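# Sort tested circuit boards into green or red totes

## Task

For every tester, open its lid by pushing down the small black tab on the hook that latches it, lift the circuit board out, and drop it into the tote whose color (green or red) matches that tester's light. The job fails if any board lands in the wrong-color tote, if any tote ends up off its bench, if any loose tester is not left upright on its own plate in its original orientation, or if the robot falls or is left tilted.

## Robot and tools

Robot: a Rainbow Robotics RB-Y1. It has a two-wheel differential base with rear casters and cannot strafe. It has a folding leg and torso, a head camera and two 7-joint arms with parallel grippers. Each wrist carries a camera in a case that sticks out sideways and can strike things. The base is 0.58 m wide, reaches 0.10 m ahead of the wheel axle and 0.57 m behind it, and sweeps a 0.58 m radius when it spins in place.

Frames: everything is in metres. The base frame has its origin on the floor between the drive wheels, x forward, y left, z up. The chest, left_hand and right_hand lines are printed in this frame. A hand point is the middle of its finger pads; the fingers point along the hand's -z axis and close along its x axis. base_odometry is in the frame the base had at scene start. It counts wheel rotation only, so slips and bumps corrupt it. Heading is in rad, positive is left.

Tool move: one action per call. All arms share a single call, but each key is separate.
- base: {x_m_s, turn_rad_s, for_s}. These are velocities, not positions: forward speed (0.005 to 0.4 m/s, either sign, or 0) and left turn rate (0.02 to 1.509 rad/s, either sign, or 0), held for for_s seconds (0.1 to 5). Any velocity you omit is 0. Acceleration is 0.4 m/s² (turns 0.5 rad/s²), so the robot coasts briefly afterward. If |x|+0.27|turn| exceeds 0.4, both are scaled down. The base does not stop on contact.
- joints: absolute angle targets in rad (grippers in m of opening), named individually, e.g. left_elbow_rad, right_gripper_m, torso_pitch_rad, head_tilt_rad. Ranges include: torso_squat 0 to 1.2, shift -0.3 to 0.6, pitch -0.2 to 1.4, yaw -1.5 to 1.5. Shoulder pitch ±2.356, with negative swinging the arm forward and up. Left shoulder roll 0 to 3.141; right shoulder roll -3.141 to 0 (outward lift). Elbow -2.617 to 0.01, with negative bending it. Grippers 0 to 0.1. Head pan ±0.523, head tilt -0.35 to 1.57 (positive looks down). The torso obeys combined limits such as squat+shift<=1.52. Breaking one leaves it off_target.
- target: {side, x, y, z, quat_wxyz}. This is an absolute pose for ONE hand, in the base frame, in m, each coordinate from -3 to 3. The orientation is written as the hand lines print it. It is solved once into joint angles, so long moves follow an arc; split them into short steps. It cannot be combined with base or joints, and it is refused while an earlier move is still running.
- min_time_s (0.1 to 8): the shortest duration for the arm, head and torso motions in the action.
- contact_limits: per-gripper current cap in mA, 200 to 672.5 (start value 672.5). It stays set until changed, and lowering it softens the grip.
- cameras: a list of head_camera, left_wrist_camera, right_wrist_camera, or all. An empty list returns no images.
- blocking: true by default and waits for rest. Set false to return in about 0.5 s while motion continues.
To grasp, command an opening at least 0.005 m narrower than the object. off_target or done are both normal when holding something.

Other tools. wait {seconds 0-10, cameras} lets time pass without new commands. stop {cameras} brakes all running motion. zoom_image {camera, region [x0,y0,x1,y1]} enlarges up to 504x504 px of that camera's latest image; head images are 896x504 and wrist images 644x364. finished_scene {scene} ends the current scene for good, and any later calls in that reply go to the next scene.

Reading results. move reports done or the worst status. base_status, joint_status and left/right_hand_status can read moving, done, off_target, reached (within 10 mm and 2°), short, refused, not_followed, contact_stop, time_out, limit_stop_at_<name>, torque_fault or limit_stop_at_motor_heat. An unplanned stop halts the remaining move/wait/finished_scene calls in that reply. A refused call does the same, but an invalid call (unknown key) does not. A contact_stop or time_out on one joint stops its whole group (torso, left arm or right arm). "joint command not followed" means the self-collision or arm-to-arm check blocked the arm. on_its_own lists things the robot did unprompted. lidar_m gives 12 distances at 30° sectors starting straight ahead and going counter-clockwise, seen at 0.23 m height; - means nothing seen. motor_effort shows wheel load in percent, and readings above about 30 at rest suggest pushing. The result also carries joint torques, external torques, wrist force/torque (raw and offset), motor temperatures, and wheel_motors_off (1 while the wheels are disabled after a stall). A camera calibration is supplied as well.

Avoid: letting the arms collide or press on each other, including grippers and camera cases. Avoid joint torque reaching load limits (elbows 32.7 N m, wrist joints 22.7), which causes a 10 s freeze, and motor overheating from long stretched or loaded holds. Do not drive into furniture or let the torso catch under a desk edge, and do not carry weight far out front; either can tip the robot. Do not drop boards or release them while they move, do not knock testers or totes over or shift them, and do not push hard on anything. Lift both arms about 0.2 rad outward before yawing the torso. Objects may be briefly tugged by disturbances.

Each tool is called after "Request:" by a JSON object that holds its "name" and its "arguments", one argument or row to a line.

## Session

Request:
{"name": "move", "arguments": {
  "joints": {"head_tilt_rad":0.45}
}}

Scene clock: 0.50 s.
Joint torques (N m): left_arm=[-1.89 0.98 0.09 -0.4 0.21 -0.31 0.11] | right_arm=[-1.54 0.19 -0.28 -0.2 -0.14 -0.53 0.01]
External joint torques (N m): left_arm=[0.13 0 0.01 0.18 0.21 0.07 0.12] | right_arm=[-0.27 0.94 -0.25 0.18 -0.18 -0.1 0]
Motor temperatures (°C): left_arm=[29 31 29 32 38 34 40] | right_arm=[34 33 28 32 45 36 36]
Wrist force (N): left_arm=[-2.5 -0.3 -9.7] | right_arm=[1.3 10.7 -12.5]
Wrist torque (N m): left_arm=[-0.01 -0.42 -0.22] | right_arm=[-0.06 0.80 0.49]
Wrist force, peak (N): left_arm=[-2.6 -0.4 -9.8] | right_arm=[1.0 10.9 -12.9]
move: done
base_odometry: x=+0.000 y=+0.000 heading=+0.000
lidar_m: 2.87 2.43 2.86 2.63 2.50 2.56 1.98 1.86 2.26 2.24 2.13 2.18
base_status: not commanded
joint_positions: torso_squat_rad=+0.350 torso_shift_rad=+0.000 torso_pitch_rad=+0.000 torso_yaw_rad=+0.000 left_shoulder_pitch_rad=-0.001 left_shoulder_roll_rad=+0.031 left_shoulder_yaw_rad=-0.041 left_elbow_rad=-0.170 left_forearm_roll_rad=+0.033 left_wrist_pitch_rad=+0.032 left_hand_roll_rad=+0.039 left_gripper_m=+0.100 right_shoulder_pitch_rad=+0.036 right_shoulder_roll_rad=-0.008 right_shoulder_yaw_rad=-0.002 right_elbow_rad=-0.181 right_forearm_roll_rad=-0.038 right_wrist_pitch_rad=-0.031 right_hand_roll_rad=+0.012 right_gripper_m=+0.099 head_pan_rad=+0.000 head_tilt_rad=+0.450
joint_status: all done
wheel_motors_off: 0
motor_effort: left_wheel=+4(4) right_wheel=-2(3)
chest: x=-0.2280 y=-0.0008 z=+1.2475 quat_wxyz=(+1.000, +0.000, +0.000, +0.000) (m; base frame)
left_hand: x=-0.1518 y=+0.2404 z=+0.5662 quat_wxyz=(+0.997, +0.012, -0.070, +0.014) (m; base frame)
right_hand: x=-0.1586 y=-0.2280 z=+0.5658 quat_wxyz=(+0.996, -0.004, -0.089, -0.020) (m; base frame)
pictures: head_camera, left_wrist_camera, right_wrist_camera
camera_calibration:
head_camera: T_world_to_cam=[[0.00809709, -0.998763, 0.0490523, -0.0719039], [-0.398984, -0.0482069, -0.91569, 1.30221], [0.916922, -0.0121566, -0.398881, 0.705222], [0, 0, 0, 1]] pos_world=[-0.126492, -0.000466442, 1.47724]
left_wrist_camera: T_world_to_cam=[[0.990967, 0.042696, 0.127125, 0.06688], [-0.0219465, -0.883548, 0.467825, -0.0215704], [0.132295, -0.46639, -0.874631, 0.696404], [0, 0, 0, 1]] pos_world=[-0.15888, 0.302882, 0.610686]
right_wrist_camera: T_world_to_cam=[[-0.979227, 0.0586117, -0.194113, -0.0296428], [-0.0323798, 0.899827, 0.435044, -0.0129041], [0.200167, 0.432292, -0.879237, 0.699439], [0, 0, 0, 1]] pos_world=[-0.169449, -0.289013, 0.614832]

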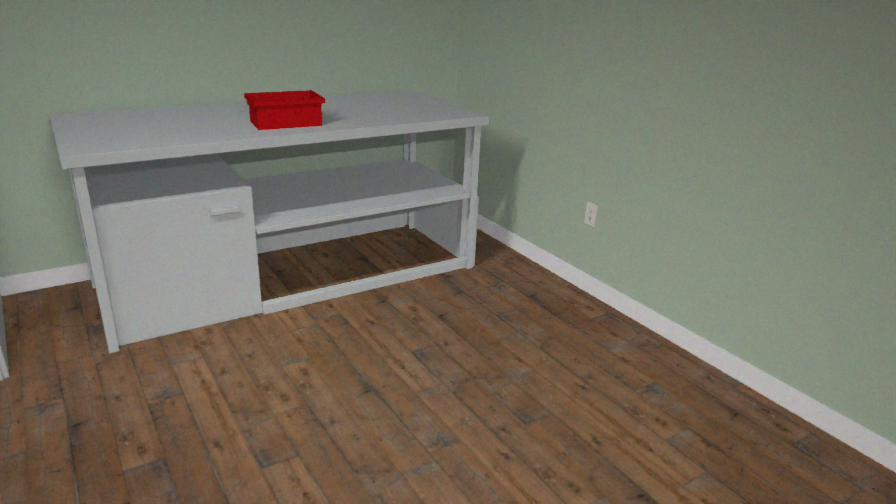

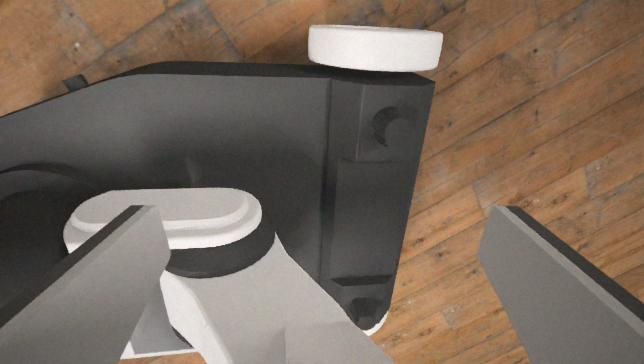

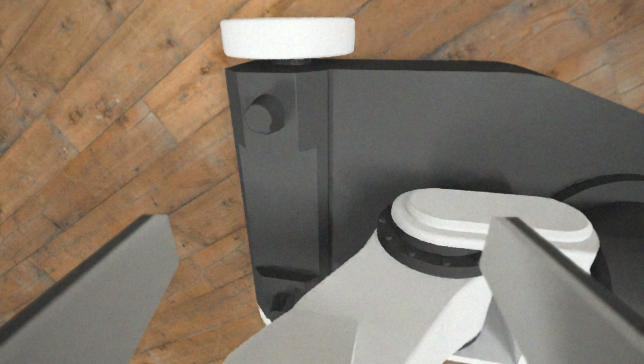

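Request:
{"name": "move", "arguments": {
  "base": {"turn_rad_s":0.9,"for_s":1.2},
  "joints": {"left_shoulder_pitch_rad":-0.2,"left_shoulder_roll_rad":0.35,"left_shoulder_yaw_rad":0,"left_elbow_rad":-2.2,"left_forearm_roll_rad":0,"left_wrist_pitch_rad":0.6,"left_hand_roll_rad":0,"right_shoulder_pitch_rad":-0.3,"right_shoulder_roll_rad":-0.5,"right_shoulder_yaw_rad":0,"right_elbow_rad":-2.1,"right_forearm_roll_rad":0,"right_wrist_pitch_rad":0.6,"right_hand_roll_rad":0,"left_gripper_m":0,"right_gripper_m":0.06,"torso_shift_rad":0.12,"torso_pitch_rad":0.15},
  "cameras": ["head_camera"]
}}

Request:
{"name": "move", "arguments": {
  "base": {"turn_rad_s":0.9,"for_s":1.4},
  "cameras": ["head_camera"]
}}

Request:
{"name": "move", "arguments": {
  "base": {"turn_rad_s":0.9,"for_s":1.4},
  "cameras": ["head_camera"]
}}

Scene clock: 15.27 s.
Joint torques (N m): left_arm=[-10.78 5.33 4.23 -7.71 -0.18 -1.56 -0.18] | right_arm=[-11.58 -7.54 -5.28 -7.27 0.53 -1.77 -0.29]
External joint torques (N m): left_arm=[0.33 0.5 0.38 1.28 0.16 0.29 -0.13] | right_arm=[1.93 0.74 0.48 1.48 -0.18 0.05 -0.34]
Motor temperatures (°C): left_arm=[29 31 29 32 38 34 40] | right_arm=[34 33 28 32 45 36 36]
Wrist force (N): left_arm=[-7.7 -2.1 -3.4] | right_arm=[-3.2 13.6 -6.1]
Wrist torque (N m): left_arm=[0.14 -0.78 -0.16] | right_arm=[-0.28 0.54 0.47]
Wrist force, peak (N): left_arm=[-5.4 -1.2 -9.3] | right_arm=[-0.8 12.6 -12.4]
move: done
base_odometry: x=+0.000 y=+0.000 heading=+0.720
lidar_m: 2.44 2.86 2.52 2.50 2.72 1.86 1.88 2.25 2.16 2.14 2.32 2.49
base_status: done (sent for 1.2 of 1.2 s)
joint_positions: torso_squat_rad=+0.350 torso_shift_rad=+0.120 torso_pitch_rad=+0.150 torso_yaw_rad=+0.000 left_shoulder_pitch_rad=-0.200 left_shoulder_roll_rad=+0.350 left_shoulder_yaw_rad=+0.000 left_elbow_rad=-2.200 left_forearm_roll_rad=+0.000 left_wrist_pitch_rad=+0.600 left_hand_roll_rad=+0.000 left_gripper_m=+0.000 right_shoulder_pitch_rad=-0.300 right_shoulder_roll_rad=-0.500 right_shoulder_yaw_rad=+0.000 right_elbow_rad=-2.100 right_forearm_roll_rad=+0.000 right_wrist_pitch_rad=+0.600 right_hand_roll_rad=+0.000 right_gripper_m=+0.060 head_pan_rad=+0.000 head_tilt_rad=+0.450
joint_status: all done
wheel_motors_off: 0
motor_effort: left_wheel=+0(27) right_wheel=+3(33)
chest: x=-0.1031 y=-0.0007 z=+1.2393 quat_wxyz=(+0.997, +0.000, +0.075, +0.000) (m; base frame)
left_hand: x=+0.4025 y=+0.2344 z=+1.2023 quat_wxyz=(+0.668, +0.098, -0.723, -0.144) (m; base frame)
right_hand: x=+0.4307 y=-0.2585 z=+1.2190 quat_wxyz=(+0.655, -0.155, -0.715, +0.189) (m; base frame)
pictures: head_camera
camera_calibration:
head_camera: T_world_to_cam=[[0.0154705, -0.99876, 0.0473089, -0.0695787], [-0.531222, -0.0482946, -0.845855, 1.24434], [0.847091, -0.0120457, -0.531311, 0.744377], [0, 0, 0, 1]] pos_world=[0.0315434, -0.00043085, 1.45132]

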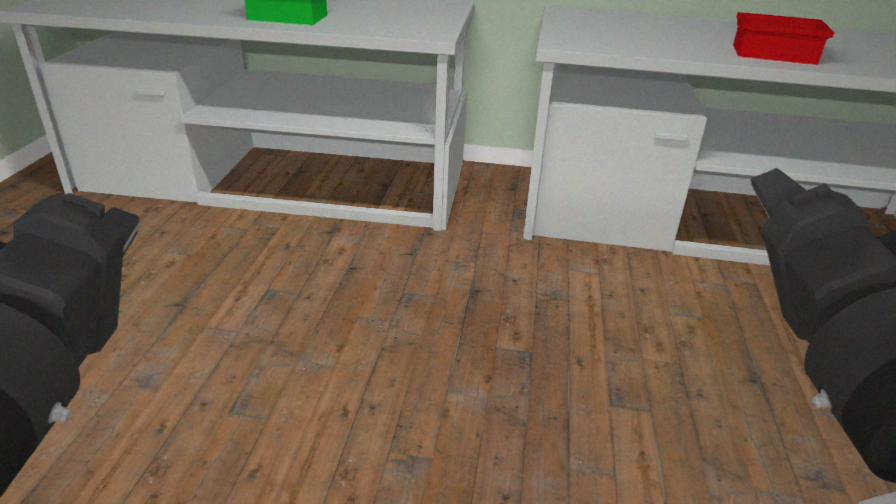

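Scene clock: 18.37 s.
Joint torques (N m): left_arm=[-10.66 5.43 4.17 -7.67 -0.11 -1.62 -0.12] | right_arm=[-12.11 -7.83 -5.08 -7.16 0.53 -1.71 -0.24]
External joint torques (N m): left_arm=[0.45 0.61 0.32 1.32 0.23 0.23 -0.07] | right_arm=[1.4 0.46 0.67 1.59 -0.18 0.11 -0.29]
Motor temperatures (°C): left_arm=[29 31 29 32 38 34 40] | right_arm=[34 33 28 32 45 36 36]
Wrist force (N): left_arm=[-7.9 -2.0 -3.3] | right_arm=[-3.3 14.1 -6.5]
Wrist torque (N m): left_arm=[0.12 -0.79 -0.16] | right_arm=[-0.36 0.54 0.47]
Wrist force, peak (N): left_arm=[-8.2 -2.3 -3.7] | right_arm=[-3.6 14.3 -6.4]
move: done
base_odometry: x=+0.000 y=+0.000 heading=+1.699
lidar_m: 2.55 2.49 2.65 1.87 1.84 2.24 2.19 2.14 2.27 2.52 2.45 2.86
base_status: done (sent for 1.4 of 1.4 s)
joint_positions: torso_squat_rad=+0.350 torso_shift_rad=+0.120 torso_pitch_rad=+0.150 torso_yaw_rad=+0.000 left_shoulder_pitch_rad=-0.200 left_shoulder_roll_rad=+0.350 left_shoulder_yaw_rad=+0.000 left_elbow_rad=-2.200 left_forearm_roll_rad=+0.000 left_wrist_pitch_rad=+0.600 left_hand_roll_rad=+0.000 left_gripper_m=+0.000 right_shoulder_pitch_rad=-0.300 right_shoulder_roll_rad=-0.500 right_shoulder_yaw_rad=+0.000 right_elbow_rad=-2.100 right_forearm_roll_rad=+0.000 right_wrist_pitch_rad=+0.600 right_hand_roll_rad=+0.000 right_gripper_m=+0.060 head_pan_rad=+0.000 head_tilt_rad=+0.450
joint_status: not commanded
wheel_motors_off: 0
motor_effort: left_wheel=+1(18) right_wheel=+3(22)
chest: x=-0.1031 y=-0.0007 z=+1.2393 quat_wxyz=(+0.997, +0.000, +0.075, +0.000) (m; base frame)
left_hand: x=+0.4025 y=+0.2344 z=+1.2023 quat_wxyz=(+0.668, +0.098, -0.723, -0.144) (m; base frame)
right_hand: x=+0.4307 y=-0.2585 z=+1.2190 quat_wxyz=(+0.655, -0.155, -0.715, +0.189) (m; base frame)
pictures: head_camera
camera_calibration:
head_camera: T_world_to_cam=[[0.015442, -0.99876, 0.0473231, -0.06959], [-0.531224, -0.0482915, -0.845854, 1.24434], [0.847091, -0.0120775, -0.531311, 0.744377], [0, 0, 0, 1]] pos_world=[0.0315438, -0.000422433, 1.45132]

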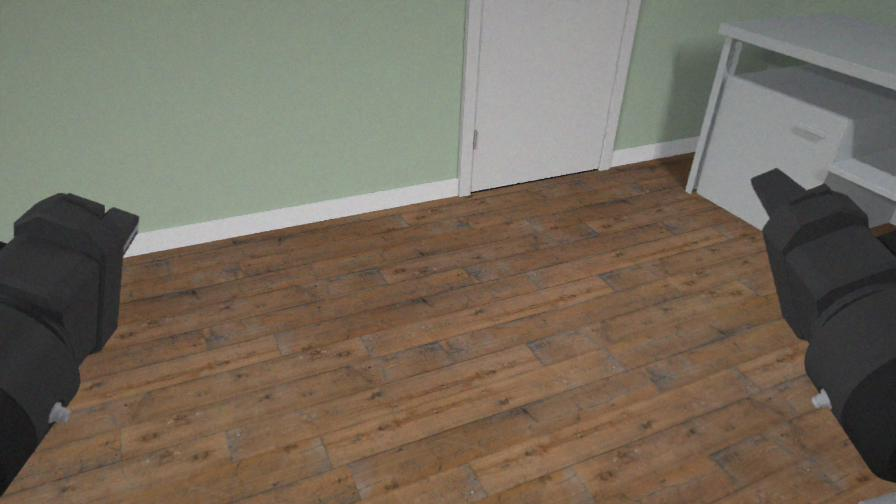

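Scene clock: 21.47 s.
Joint torques (N m): left_arm=[-10.68 5.51 4.34 -7.76 -0.08 -1.61 -0.2] | right_arm=[-11.58 -7.76 -5.06 -7.36 0.68 -1.82 -0.21]
External joint torques (N m): left_arm=[0.43 0.69 0.49 1.23 0.26 0.24 -0.16] | right_arm=[1.93 0.53 0.7 1.39 -0.04 0.01 -0.26]
Motor temperatures (°C): left_arm=[29 31 29 33 38 34 40] | right_arm=[34 33 28 32 45 36 36]
Wrist force (N): left_arm=[-7.8 -2.4 -3.3] | right_arm=[-3.3 13.8 -6.3]
Wrist torque (N m): left_arm=[0.16 -0.77 -0.18] | right_arm=[-0.32 0.53 0.48]
Wrist force, peak (N): left_arm=[-8.0 -2.6 -3.8] | right_arm=[-3.5 14.0 -7.0]
move: done
base_odometry: x=+0.000 y=+0.000 heading=+2.679
lidar_m: 2.60 1.92 1.85 2.24 2.21 2.13 2.22 3.00 2.45 2.87 2.60 2.50
base_status: done (sent for 1.4 of 1.4 s)
joint_positions: torso_squat_rad=+0.350 torso_shift_rad=+0.120 torso_pitch_rad=+0.150 torso_yaw_rad=+0.000 left_shoulder_pitch_rad=-0.200 left_shoulder_roll_rad=+0.350 left_shoulder_yaw_rad=+0.000 left_elbow_rad=-2.200 left_forearm_roll_rad=+0.000 left_wrist_pitch_rad=+0.600 left_hand_roll_rad=+0.000 left_gripper_m=+0.000 right_shoulder_pitch_rad=-0.300 right_shoulder_roll_rad=-0.500 right_shoulder_yaw_rad=+0.000 right_elbow_rad=-2.100 right_forearm_roll_rad=+0.000 right_wrist_pitch_rad=+0.600 right_hand_roll_rad=+0.000 right_gripper_m=+0.060 head_pan_rad=+0.000 head_tilt_rad=+0.450
joint_status: not commanded
wheel_motors_off: 0
motor_effort: left_wheel=-1(19) right_wheel=+4(23)
chest: x=-0.1031 y=-0.0007 z=+1.2393 quat_wxyz=(+0.997, +0.000, +0.075, +0.000) (m; base frame)
left_hand: x=+0.4025 y=+0.2344 z=+1.2023 quat_wxyz=(+0.668, +0.098, -0.723, -0.144) (m; base frame)
right_hand: x=+0.4307 y=-0.2585 z=+1.2190 quat_wxyz=(+0.655, -0.155, -0.715, +0.189) (m; base frame)
pictures: head_camera
camera_calibration:
head_camera: T_world_to_cam=[[0.015431, -0.99876, 0.0473367, -0.0695979], [-0.531224, -0.0482972, -0.845853, 1.24434], [0.847091, -0.012094, -0.531311, 0.744377], [0, 0, 0, 1]] pos_world=[0.0315438, -0.000410892, 1.45132]

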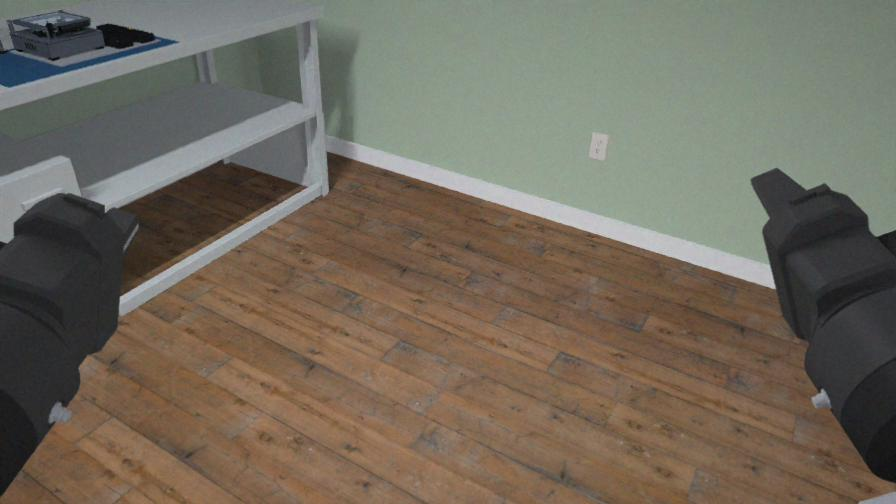

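Request:
{"name": "move", "arguments": {
  "base": {"turn_rad_s":0.3,"for_s":0.9},
  "cameras": []
}}

Request:
{"name": "move", "arguments": {
  "base": {"x_m_s":0.4,"for_s":3.9},
  "cameras": ["head_camera"]
}}

Request:
{"name": "move", "arguments": {
  "base": {"turn_rad_s":0.5,"for_s":1.64},
  "cameras": ["head_camera"]
}}

Scene clock: 36.90 s.
Joint torques (N m): left_arm=[-10.68 5.46 4.03 -7.69 -0.12 -1.56 -0.18] | right_arm=[-11.93 -7.77 -5.52 -7.39 0.54 -1.83 -0.23]
External joint torques (N m): left_arm=[0.43 0.64 0.18 1.3 0.22 0.29 -0.14] | right_arm=[1.58 0.51 0.23 1.36 -0.18 -0.01 -0.28]
Motor temperatures (°C): left_arm=[29 31 29 33 38 34 40] | right_arm=[34 34 28 32 45 36 36]
Wrist force (N): left_arm=[-7.9 -2.3 -3.7] | right_arm=[-3.2 13.8 -6.4]
Wrist torque (N m): left_arm=[0.15 -0.81 -0.18] | right_arm=[-0.31 0.55 0.49]
Wrist force, peak (N): left_arm=[-8.1 -2.4 -3.7] | right_arm=[-3.2 14.0 -6.8]
move: done
base_odometry: x=+0.000 y=+0.000 heading=+2.949
lidar_m: 2.81 1.86 1.89 2.25 2.12 2.13 2.47 2.45 2.46 2.86 2.50 2.50
base_status: done (sent for 0.9 of 0.9 s)
joint_positions: torso_squat_rad=+0.350 torso_shift_rad=+0.120 torso_pitch_rad=+0.150 torso_yaw_rad=+0.000 left_shoulder_pitch_rad=-0.200 left_shoulder_roll_rad=+0.350 left_shoulder_yaw_rad=+0.000 left_elbow_rad=-2.200 left_forearm_roll_rad=+0.000 left_wrist_pitch_rad=+0.600 left_hand_roll_rad=+0.000 left_gripper_m=+0.000 right_shoulder_pitch_rad=-0.300 right_shoulder_roll_rad=-0.500 right_shoulder_yaw_rad=+0.000 right_elbow_rad=-2.100 right_forearm_roll_rad=+0.000 right_wrist_pitch_rad=+0.600 right_hand_roll_rad=+0.000 right_gripper_m=+0.060 head_pan_rad=+0.000 head_tilt_rad=+0.450
joint_status: not commanded
wheel_motors_off: 0
motor_effort: left_wheel=-1(18) right_wheel=+5(21)
chest: x=-0.1031 y=-0.0007 z=+1.2393 quat_wxyz=(+0.997, +0.000, +0.075, +0.000) (m; base frame)
left_hand: x=+0.4025 y=+0.2344 z=+1.2023 quat_wxyz=(+0.668, +0.098, -0.723, -0.144) (m; base frame)
right_hand: x=+0.4307 y=-0.2585 z=+1.2190 quat_wxyz=(+0.655, -0.155, -0.715, +0.189) (m; base frame)
pictures: none
No camera images: "cameras" was empty.

Scene clock: 42.37 s.
Joint torques (N m): left_arm=[-10.59 5.43 4 -7.57 -0.08 -1.59 -0.17] | right_arm=[-12.12 -7.52 -5.21 -7.35 0.56 -1.82 -0.2]
External joint torques (N m): left_arm=[0.51 0.61 0.15 1.43 0.25 0.26 -0.13] | right_arm=[1.38 0.77 0.55 1.4 -0.15 0 -0.25]
Motor temperatures (°C): left_arm=[29 31 29 33 38 34 40] | right_arm=[34 34 28 32 45 36 36]
Wrist force (N): left_arm=[-7.8 -2.1 -3.5] | right_arm=[-3.2 13.8 -6.4]
Wrist torque (N m): left_arm=[0.12 -0.79 -0.17] | right_arm=[-0.31 0.56 0.47]
Wrist force, peak (N): left_arm=[-8.2 -2.6 -3.7] | right_arm=[-3.3 14.2 -6.4]
move: done
base_odometry: x=-1.531 y=+0.299 heading=+2.949
lidar_m: 1.24 1.42 0.77 0.88 2.39 3.23 3.75 3.62 2.78 1.63 1.40 1.40
base_status: done (sent for 3.9 of 3.9 s)
joint_positions: torso_squat_rad=+0.350 torso_shift_rad=+0.120 torso_pitch_rad=+0.150 torso_yaw_rad=+0.000 left_shoulder_pitch_rad=-0.200 left_shoulder_roll_rad=+0.350 left_shoulder_yaw_rad=+0.000 left_elbow_rad=-2.200 left_forearm_roll_rad=+0.000 left_wrist_pitch_rad=+0.600 left_hand_roll_rad=+0.000 left_gripper_m=+0.000 right_shoulder_pitch_rad=-0.300 right_shoulder_roll_rad=-0.500 right_shoulder_yaw_rad=+0.000 right_elbow_rad=-2.100 right_forearm_roll_rad=+0.000 right_wrist_pitch_rad=+0.600 right_hand_roll_rad=+0.000 right_gripper_m=+0.060 head_pan_rad=+0.000 head_tilt_rad=+0.450
joint_status: not commanded
wheel_motors_off: 0
motor_effort: left_wheel=+1(27) right_wheel=-1(30)
chest: x=-0.1031 y=-0.0007 z=+1.2393 quat_wxyz=(+0.997, +0.000, +0.075, +0.000) (m; base frame)
left_hand: x=+0.4026 y=+0.2344 z=+1.2023 quat_wxyz=(+0.668, +0.098, -0.723, -0.144) (m; base frame)
right_hand: x=+0.4307 y=-0.2585 z=+1.2189 quat_wxyz=(+0.655, -0.155, -0.715, +0.189) (m; base frame)
pictures: head_camera
camera_calibration:
head_camera: T_world_to_cam=[[0.0154264, -0.99876, 0.0473412, -0.0696009], [-0.531281, -0.0482977, -0.845818, 1.2443], [0.847055, -0.0121035, -0.531367, 0.74442], [0, 0, 0, 1]] pos_world=[0.0315824, -0.000407535, 1.45131]

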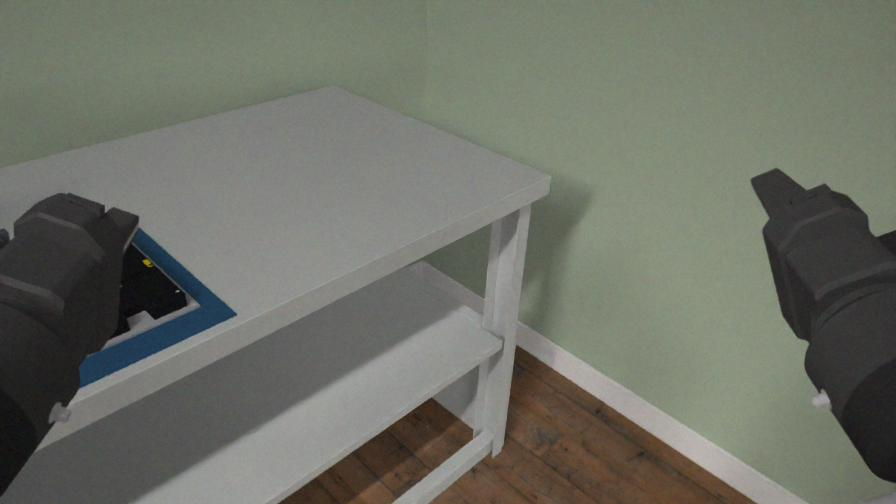

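Scene clock: 45.30 s.
Joint torques (N m): left_arm=[-10.68 5.39 3.97 -7.75 -0.09 -1.58 -0.18] | right_arm=[-11.78 -7.78 -5.2 -7.36 0.63 -1.72 -0.18]
External joint torques (N m): left_arm=[0.43 0.57 0.12 1.24 0.25 0.27 -0.13] | right_arm=[1.73 0.51 0.56 1.39 -0.09 0.11 -0.22]
Motor temperatures (°C): left_arm=[29 31 29 33 38 34 40] | right_arm=[34 34 28 32 45 36 36]
Wrist force (N): left_arm=[-7.8 -2.3 -3.4] | right_arm=[-3.2 13.8 -6.2]
Wrist torque (N m): left_arm=[0.15 -0.79 -0.17] | right_arm=[-0.31 0.54 0.46]
Wrist force, peak (N): left_arm=[-8.2 -2.3 -3.6] | right_arm=[-3.3 14.1 -6.4]
move: done
base_odometry: x=-1.531 y=+0.299 heading=-2.518
lidar_m: 0.78 0.80 1.35 3.23 3.38 3.72 3.57 1.94 1.45 1.41 1.24 1.46
base_status: done (sent for 1.63 of 1.63 s)
joint_positions: torso_squat_rad=+0.350 torso_shift_rad=+0.120 torso_pitch_rad=+0.150 torso_yaw_rad=+0.000 left_shoulder_pitch_rad=-0.200 left_shoulder_roll_rad=+0.350 left_shoulder_yaw_rad=+0.000 left_elbow_rad=-2.200 left_forearm_roll_rad=+0.000 left_wrist_pitch_rad=+0.600 left_hand_roll_rad=+0.000 left_gripper_m=+0.000 right_shoulder_pitch_rad=-0.300 right_shoulder_roll_rad=-0.500 right_shoulder_yaw_rad=+0.000 right_elbow_rad=-2.100 right_forearm_roll_rad=+0.000 right_wrist_pitch_rad=+0.600 right_hand_roll_rad=+0.000 right_gripper_m=+0.060 head_pan_rad=+0.000 head_tilt_rad=+0.450
joint_status: not commanded
wheel_motors_off: 0
motor_effort: left_wheel=+0(25) right_wheel=+2(25)
chest: x=-0.1031 y=-0.0007 z=+1.2393 quat_wxyz=(+0.997, +0.000, +0.075, +0.000) (m; base frame)
left_hand: x=+0.4026 y=+0.2344 z=+1.2023 quat_wxyz=(+0.668, +0.098, -0.723, -0.144) (m; base frame)
right_hand: x=+0.4307 y=-0.2585 z=+1.2189 quat_wxyz=(+0.655, -0.155, -0.715, +0.189) (m; base frame)
pictures: head_camera
camera_calibration:
head_camera: T_world_to_cam=[[0.0154283, -0.99876, 0.0473418, -0.0696006], [-0.531283, -0.0482992, -0.845817, 1.2443], [0.847054, -0.0121024, -0.531369, 0.744421], [0, 0, 0, 1]] pos_world=[0.0315849, -0.000406338, 1.45131]

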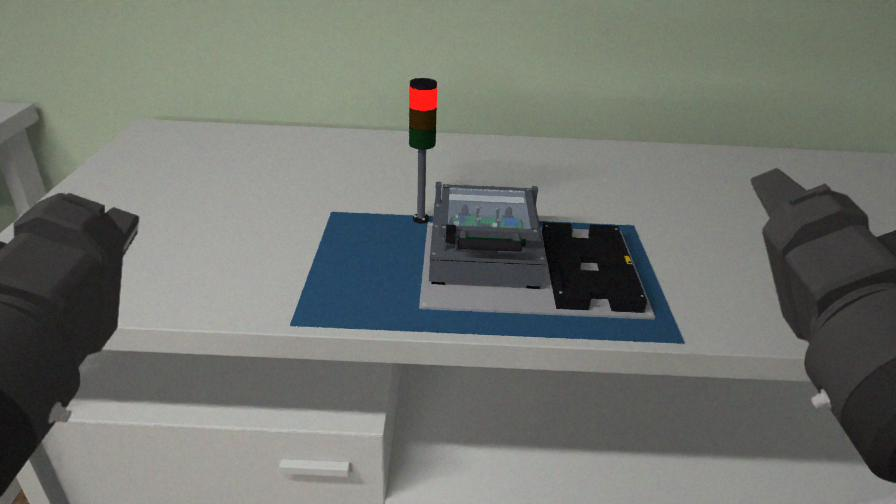

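Request:
{"name": "move", "arguments": {
  "base": {"x_m_s":0.3,"for_s":1.6},
  "joints": {"torso_squat_rad":0.35,"torso_shift_rad":0.12,"torso_pitch_rad":0.2,"head_tilt_rad":0.8},
  "cameras": []
}}

Request:
{"name": "move", "arguments": {
  "target": {"side":"right","x":0.33,"y":-0.15,"z":1.11,"quat_wxyz":[1,0,0,0]}
}}

Request:
{"name": "zoom_image", "arguments": {
  "camera": "head_camera",
  "region": [250, 100, 650, 420]
}}

Scene clock: 80.77 s.
Joint torques (N m): left_arm=[-9.81 5.21 4.09 -8 -0.14 -1.59 -0.19] | right_arm=[-11.26 -7.76 -5.23 -7.54 0.54 -1.77 -0.23]
External joint torques (N m): left_arm=[0.63 0.43 0.26 1.22 0.19 0.26 -0.14] | right_arm=[1.52 0.5 0.53 1.45 -0.18 0.07 -0.28]
Motor temperatures (°C): left_arm=[29 31 29 33 38 34 40] | right_arm=[35 34 28 32 45 36 36]
Wrist force (N): left_arm=[-7.7 -2.1 -3.7] | right_arm=[-3.1 13.6 -6.8]
Wrist torque (N m): left_arm=[0.12 -0.78 -0.17] | right_arm=[-0.31 0.55 0.47]
Wrist force, peak (N): left_arm=[-8.2 -2.2 -3.9] | right_arm=[-3.3 14.2 -7.1]
move: done
base_odometry: x=-1.921 y=+0.018 heading=-2.518
lidar_m: 0.34 0.30 0.41 2.26 3.37 4.17 4.05 1.97 1.47 1.04 1.04 0.97
base_status: done (sent for 1.6 of 1.6 s)
joint_positions: torso_squat_rad=+0.350 torso_shift_rad=+0.120 torso_pitch_rad=+0.200 torso_yaw_rad=+0.000 left_shoulder_pitch_rad=-0.200 left_shoulder_roll_rad=+0.350 left_shoulder_yaw_rad=+0.000 left_elbow_rad=-2.200 left_forearm_roll_rad=+0.000 left_wrist_pitch_rad=+0.600 left_hand_roll_rad=+0.000 left_gripper_m=+0.000 right_shoulder_pitch_rad=-0.300 right_shoulder_roll_rad=-0.500 right_shoulder_yaw_rad=+0.000 right_elbow_rad=-2.100 right_forearm_roll_rad=+0.000 right_wrist_pitch_rad=+0.600 right_hand_roll_rad=+0.000 right_gripper_m=+0.060 head_pan_rad=+0.000 head_tilt_rad=+0.800
joint_status: all done
wheel_motors_off: 0
motor_effort: left_wheel=-1(27) right_wheel=-1(32)
chest: x=-0.0878 y=-0.0007 z=+1.2366 quat_wxyz=(+0.995, +0.000, +0.100, +0.000) (m; base frame)
left_hand: x=+0.4153 y=+0.2344 z=+1.1744 quat_wxyz=(+0.686, +0.094, -0.706, -0.147) (m; base frame)
right_hand: x=+0.4443 y=-0.2585 z=+1.1895 quat_wxyz=(+0.673, -0.150, -0.698, +0.193) (m; base frame)
pictures: none
No camera images: "cameras" was empty.

Scene clock: 82.50 s.
Joint torques (N m): left_arm=[-10.03 5.37 4.19 -8.01 -0.09 -1.54 -0.28] | right_arm=[-19.51 -7.91 -8.2 -1.82 0.36 -0.29 0.38]
External joint torques (N m): left_arm=[0.41 0.59 0.37 1.21 0.25 0.32 -0.23] | right_arm=[2.1 0.9 1.63 0.68 0.12 -0.28 0.38]
Motor temperatures (°C): left_arm=[29 31 29 33 38 34 40] | right_arm=[35 34 28 32 45 36 36]
Wrist force (N): left_arm=[-7.7 -2.1 -3.9] | right_arm=[2.1 11.0 -12.6]
Wrist torque (N m): left_arm=[0.14 -0.78 -0.15] | right_arm=[-0.09 0.83 0.51]
Wrist force, peak (N): left_arm=[-8.2 -2.3 -3.8] | right_arm=[2.2 11.2 -13.2]
move: done
base_odometry: x=-1.921 y=+0.018 heading=-2.518
lidar_m: 0.36 0.30 0.41 2.25 3.37 4.17 4.04 1.97 1.47 1.03 1.05 0.97
base_status: not commanded
joint_positions: torso_squat_rad=+0.350 torso_shift_rad=+0.120 torso_pitch_rad=+0.200 torso_yaw_rad=+0.000 left_shoulder_pitch_rad=-0.200 left_shoulder_roll_rad=+0.350 left_shoulder_yaw_rad=+0.000 left_elbow_rad=-2.200 left_forearm_roll_rad=+0.000 left_wrist_pitch_rad=+0.600 left_hand_roll_rad=+0.000 left_gripper_m=+0.000 right_shoulder_pitch_rad=-1.293 right_shoulder_roll_rad=-0.828 right_shoulder_yaw_rad=+0.681 right_elbow_rad=-1.648 right_forearm_roll_rad=-1.336 right_wrist_pitch_rad=+1.919 right_hand_roll_rad=-1.005 right_gripper_m=+0.060 head_pan_rad=+0.000 head_tilt_rad=+0.800
joint_status: all done
wheel_motors_off: 0
motor_effort: left_wheel=+0(2) right_wheel=-1(4)
chest: x=-0.0879 y=-0.0007 z=+1.2366 quat_wxyz=(+0.995, +0.000, +0.100, +0.000) (m; base frame)
left_hand: x=+0.4153 y=+0.2344 z=+1.1744 quat_wxyz=(+0.686, +0.094, -0.706, -0.147) (m; base frame)
right_hand: x=+0.3302 y=-0.1507 z=+1.1109 quat_wxyz=(+1.000, +0.002, -0.004, -0.001) (m; base frame)
right_hand_status: reached (checked arc, planned for 1.3 s): 1 mm and 0.5 deg off.
pictures: head_camera, left_wrist_camera, right_wrist_camera
camera_calibration:
head_camera: T_world_to_cam=[[0.0329716, -0.998753, 0.0375003, -0.0552072], [-0.818672, -0.0485115, -0.572209, 0.854397], [0.573314, -0.0118338, -0.81925, 1.12435], [0, 0, 0, 1]] pos_world=[0.0566871, -0.000385001, 1.41208]
left_wrist_camera: T_world_to_cam=[[-0.0278178, -0.321029, 0.946661, -1.02628], [-0.547064, -0.787728, -0.283208, 0.778727], [0.836629, -0.525762, -0.15371, 0.0253464], [0, 0, 0, 1]] pos_world=[0.376259, 0.297284, 1.19598]
right_wrist_camera: T_world_to_cam=[[-0.999416, 0.0232341, -0.025048, 0.363773], [0.00957534, 0.89426, 0.447445, -0.332197], [0.0327954, 0.446944, -0.89396, 1.12132], [0, 0, 0, 1]] pos_world=[0.329967, -0.21255, 1.16017]

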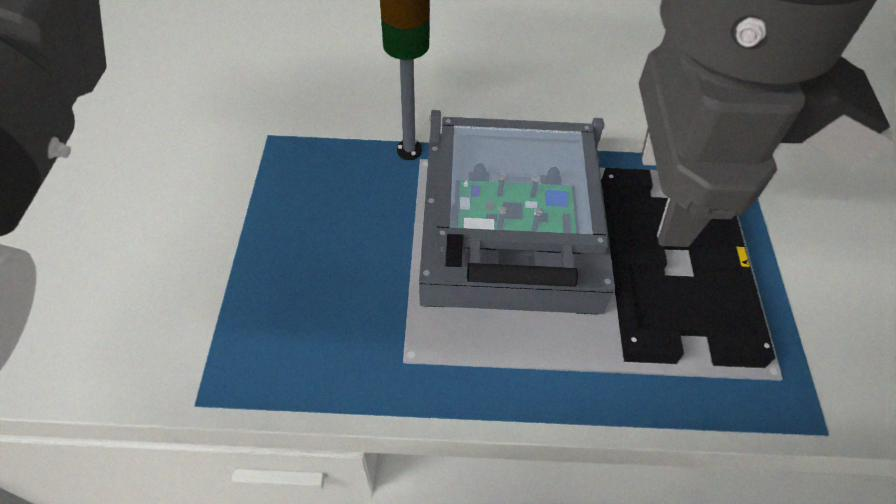

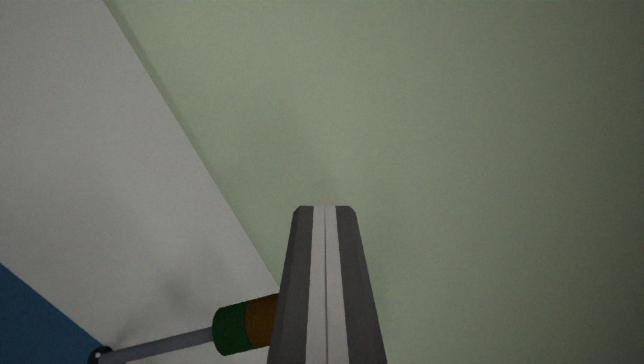

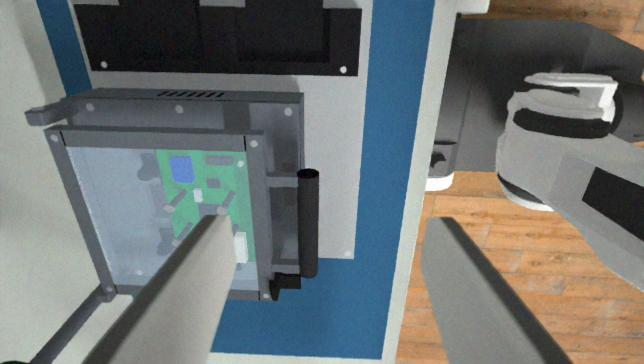

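Scaled by 1.260 from the camera's 896x504 image, which has a finer 1280x720 frame.

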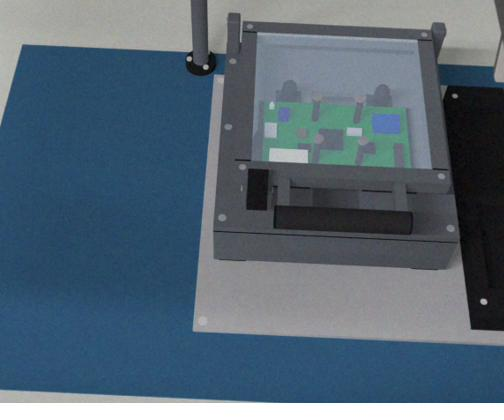

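Request:
{"name": "move", "arguments": {
  "base": {"turn_rad_s":-0.1,"for_s":0.37},
  "cameras": []
}}

Request:
{"name": "move", "arguments": {
  "base": {"x_m_s":0.1,"for_s":0.35},
  "cameras": ["right_wrist_camera"]
}}

Request:
{"name": "zoom_image", "arguments": {
  "camera": "right_wrist_camera",
  "region": [200, 120, 400, 320]
}}

Scene clock: 103.37 s.
Joint torques (N m): left_arm=[-9.81 5.32 4.2 -8.01 -0.17 -1.67 -0.18] | right_arm=[-19.25 -7.85 -8.18 -1.75 0.35 -0.23 0.39]
External joint torques (N m): left_arm=[0.63 0.54 0.38 1.21 0.16 0.19 -0.13] | right_arm=[2.37 0.97 1.66 0.75 0.11 -0.2 0.39]
Motor temperatures (°C): left_arm=[29 31 29 33 38 34 40] | right_arm=[35 34 28 32 45 36 36]
Wrist force (N): left_arm=[-7.7 -2.3 -3.6] | right_arm=[2.2 10.9 -12.8]
Wrist torque (N m): left_arm=[0.15 -0.78 -0.17] | right_arm=[-0.07 0.85 0.52]
Wrist force, peak (N): left_arm=[-8.3 -2.3 -3.8] | right_arm=[2.2 11.2 -13.3]
move: done
base_odometry: x=-1.921 y=+0.018 heading=-2.554
lidar_m: 0.41 0.30 0.39 1.14 3.33 4.18 4.05 2.03 1.48 1.42 1.03 0.99
base_status: done (sent for 0.37 of 0.37 s)
joint_positions: torso_squat_rad=+0.350 torso_shift_rad=+0.120 torso_pitch_rad=+0.200 torso_yaw_rad=+0.000 left_shoulder_pitch_rad=-0.200 left_shoulder_roll_rad=+0.350 left_shoulder_yaw_rad=+0.000 left_elbow_rad=-2.200 left_forearm_roll_rad=+0.000 left_wrist_pitch_rad=+0.600 left_hand_roll_rad=+0.000 left_gripper_m=+0.000 right_shoulder_pitch_rad=-1.293 right_shoulder_roll_rad=-0.828 right_shoulder_yaw_rad=+0.681 right_elbow_rad=-1.648 right_forearm_roll_rad=-1.336 right_wrist_pitch_rad=+1.919 right_hand_roll_rad=-1.005 right_gripper_m=+0.060 head_pan_rad=+0.000 head_tilt_rad=+0.800
joint_status: not commanded
wheel_motors_off: 0
motor_effort: left_wheel=+2(22) right_wheel=-6(21)
chest: x=-0.0879 y=-0.0007 z=+1.2366 quat_wxyz=(+0.995, +0.000, +0.100, +0.000) (m; base frame)
left_hand: x=+0.4153 y=+0.2344 z=+1.1744 quat_wxyz=(+0.686, +0.094, -0.706, -0.147) (m; base frame)
right_hand: x=+0.3302 y=-0.1507 z=+1.1109 quat_wxyz=(+1.000, +0.002, -0.004, -0.001) (m; base frame)
pictures: none
No camera images: "cameras" was empty.

Scene clock: 104.27 s.
Joint torques (N m): left_arm=[-9.8 5.3 3.91 -8.1 -0.14 -1.59 -0.14] | right_arm=[-19.21 -7.84 -8.56 -1.8 0.25 -0.28 0.39]
External joint torques (N m): left_arm=[0.64 0.52 0.09 1.12 0.19 0.27 -0.09] | right_arm=[2.41 0.97 1.27 0.7 0.01 -0.25 0.39]
Motor temperatures (°C): left_arm=[29 31 29 33 38 34 40] | right_arm=[35 34 28 32 45 36 36]
Wrist force (N): left_arm=[-7.7 -2.2 -3.7] | right_arm=[2.2 11.2 -13.0]
Wrist torque (N m): left_arm=[0.14 -0.77 -0.17] | right_arm=[-0.10 0.85 0.51]
Wrist force, peak (N): left_arm=[-8.1 -2.4 -3.9] | right_arm=[2.2 11.2 -13.3]
move: done
base_odometry: x=-1.951 y=-0.002 heading=-2.554
lidar_m: 0.41 0.26 0.34 0.75 3.33 4.22 4.09 2.03 1.48 1.02 1.04 0.95
base_status: done (sent for 0.37 of 0.37 s)
joint_positions: torso_squat_rad=+0.350 torso_shift_rad=+0.120 torso_pitch_rad=+0.200 torso_yaw_rad=+0.000 left_shoulder_pitch_rad=-0.200 left_shoulder_roll_rad=+0.350 left_shoulder_yaw_rad=+0.000 left_elbow_rad=-2.200 left_forearm_roll_rad=+0.000 left_wrist_pitch_rad=+0.600 left_hand_roll_rad=+0.000 left_gripper_m=+0.000 right_shoulder_pitch_rad=-1.293 right_shoulder_roll_rad=-0.828 right_shoulder_yaw_rad=+0.681 right_elbow_rad=-1.648 right_forearm_roll_rad=-1.336 right_wrist_pitch_rad=+1.919 right_hand_roll_rad=-1.005 right_gripper_m=+0.060 head_pan_rad=+0.000 head_tilt_rad=+0.800
joint_status: not commanded
wheel_motors_off: 0
motor_effort: left_wheel=-4(24) right_wheel=+0(29)
chest: x=-0.0878 y=-0.0007 z=+1.2366 quat_wxyz=(+0.995, +0.000, +0.100, +0.000) (m; base frame)
left_hand: x=+0.4154 y=+0.2344 z=+1.1743 quat_wxyz=(+0.686, +0.094, -0.706, -0.147) (m; base frame)
right_hand: x=+0.3303 y=-0.1508 z=+1.1108 quat_wxyz=(+1.000, +0.002, -0.004, -0.001) (m; base frame)
pictures: right_wrist_camera
camera_calibration:
right_wrist_camera: T_world_to_cam=[[-0.999419, 0.023263, -0.024921, 0.363713], [0.00965915, 0.894276, 0.447412, -0.332145], [0.0326944, 0.446912, -0.89398, 1.1213], [0, 0, 0, 1]] pos_world=[0.330049, -0.212554, 1.16009]

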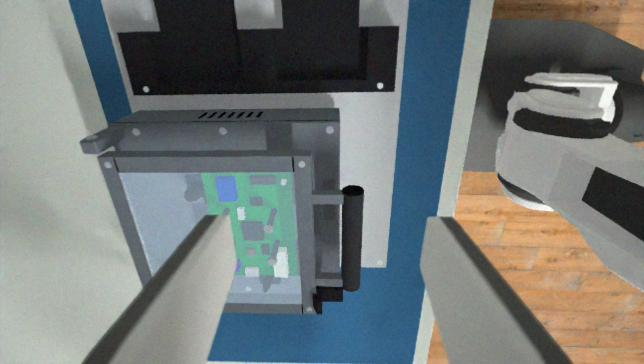

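Scaled by 2.520 from the camera's 644x364 image, which has a finer 1265x715 frame.

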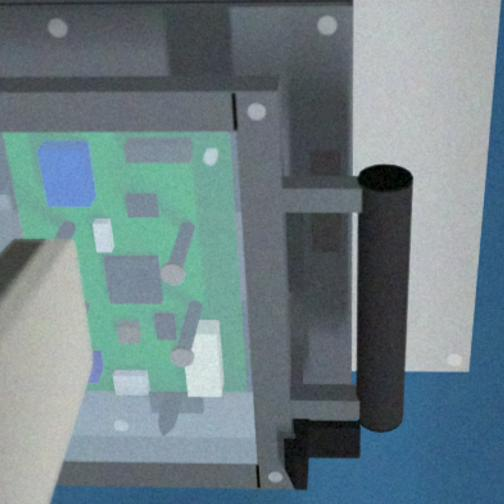

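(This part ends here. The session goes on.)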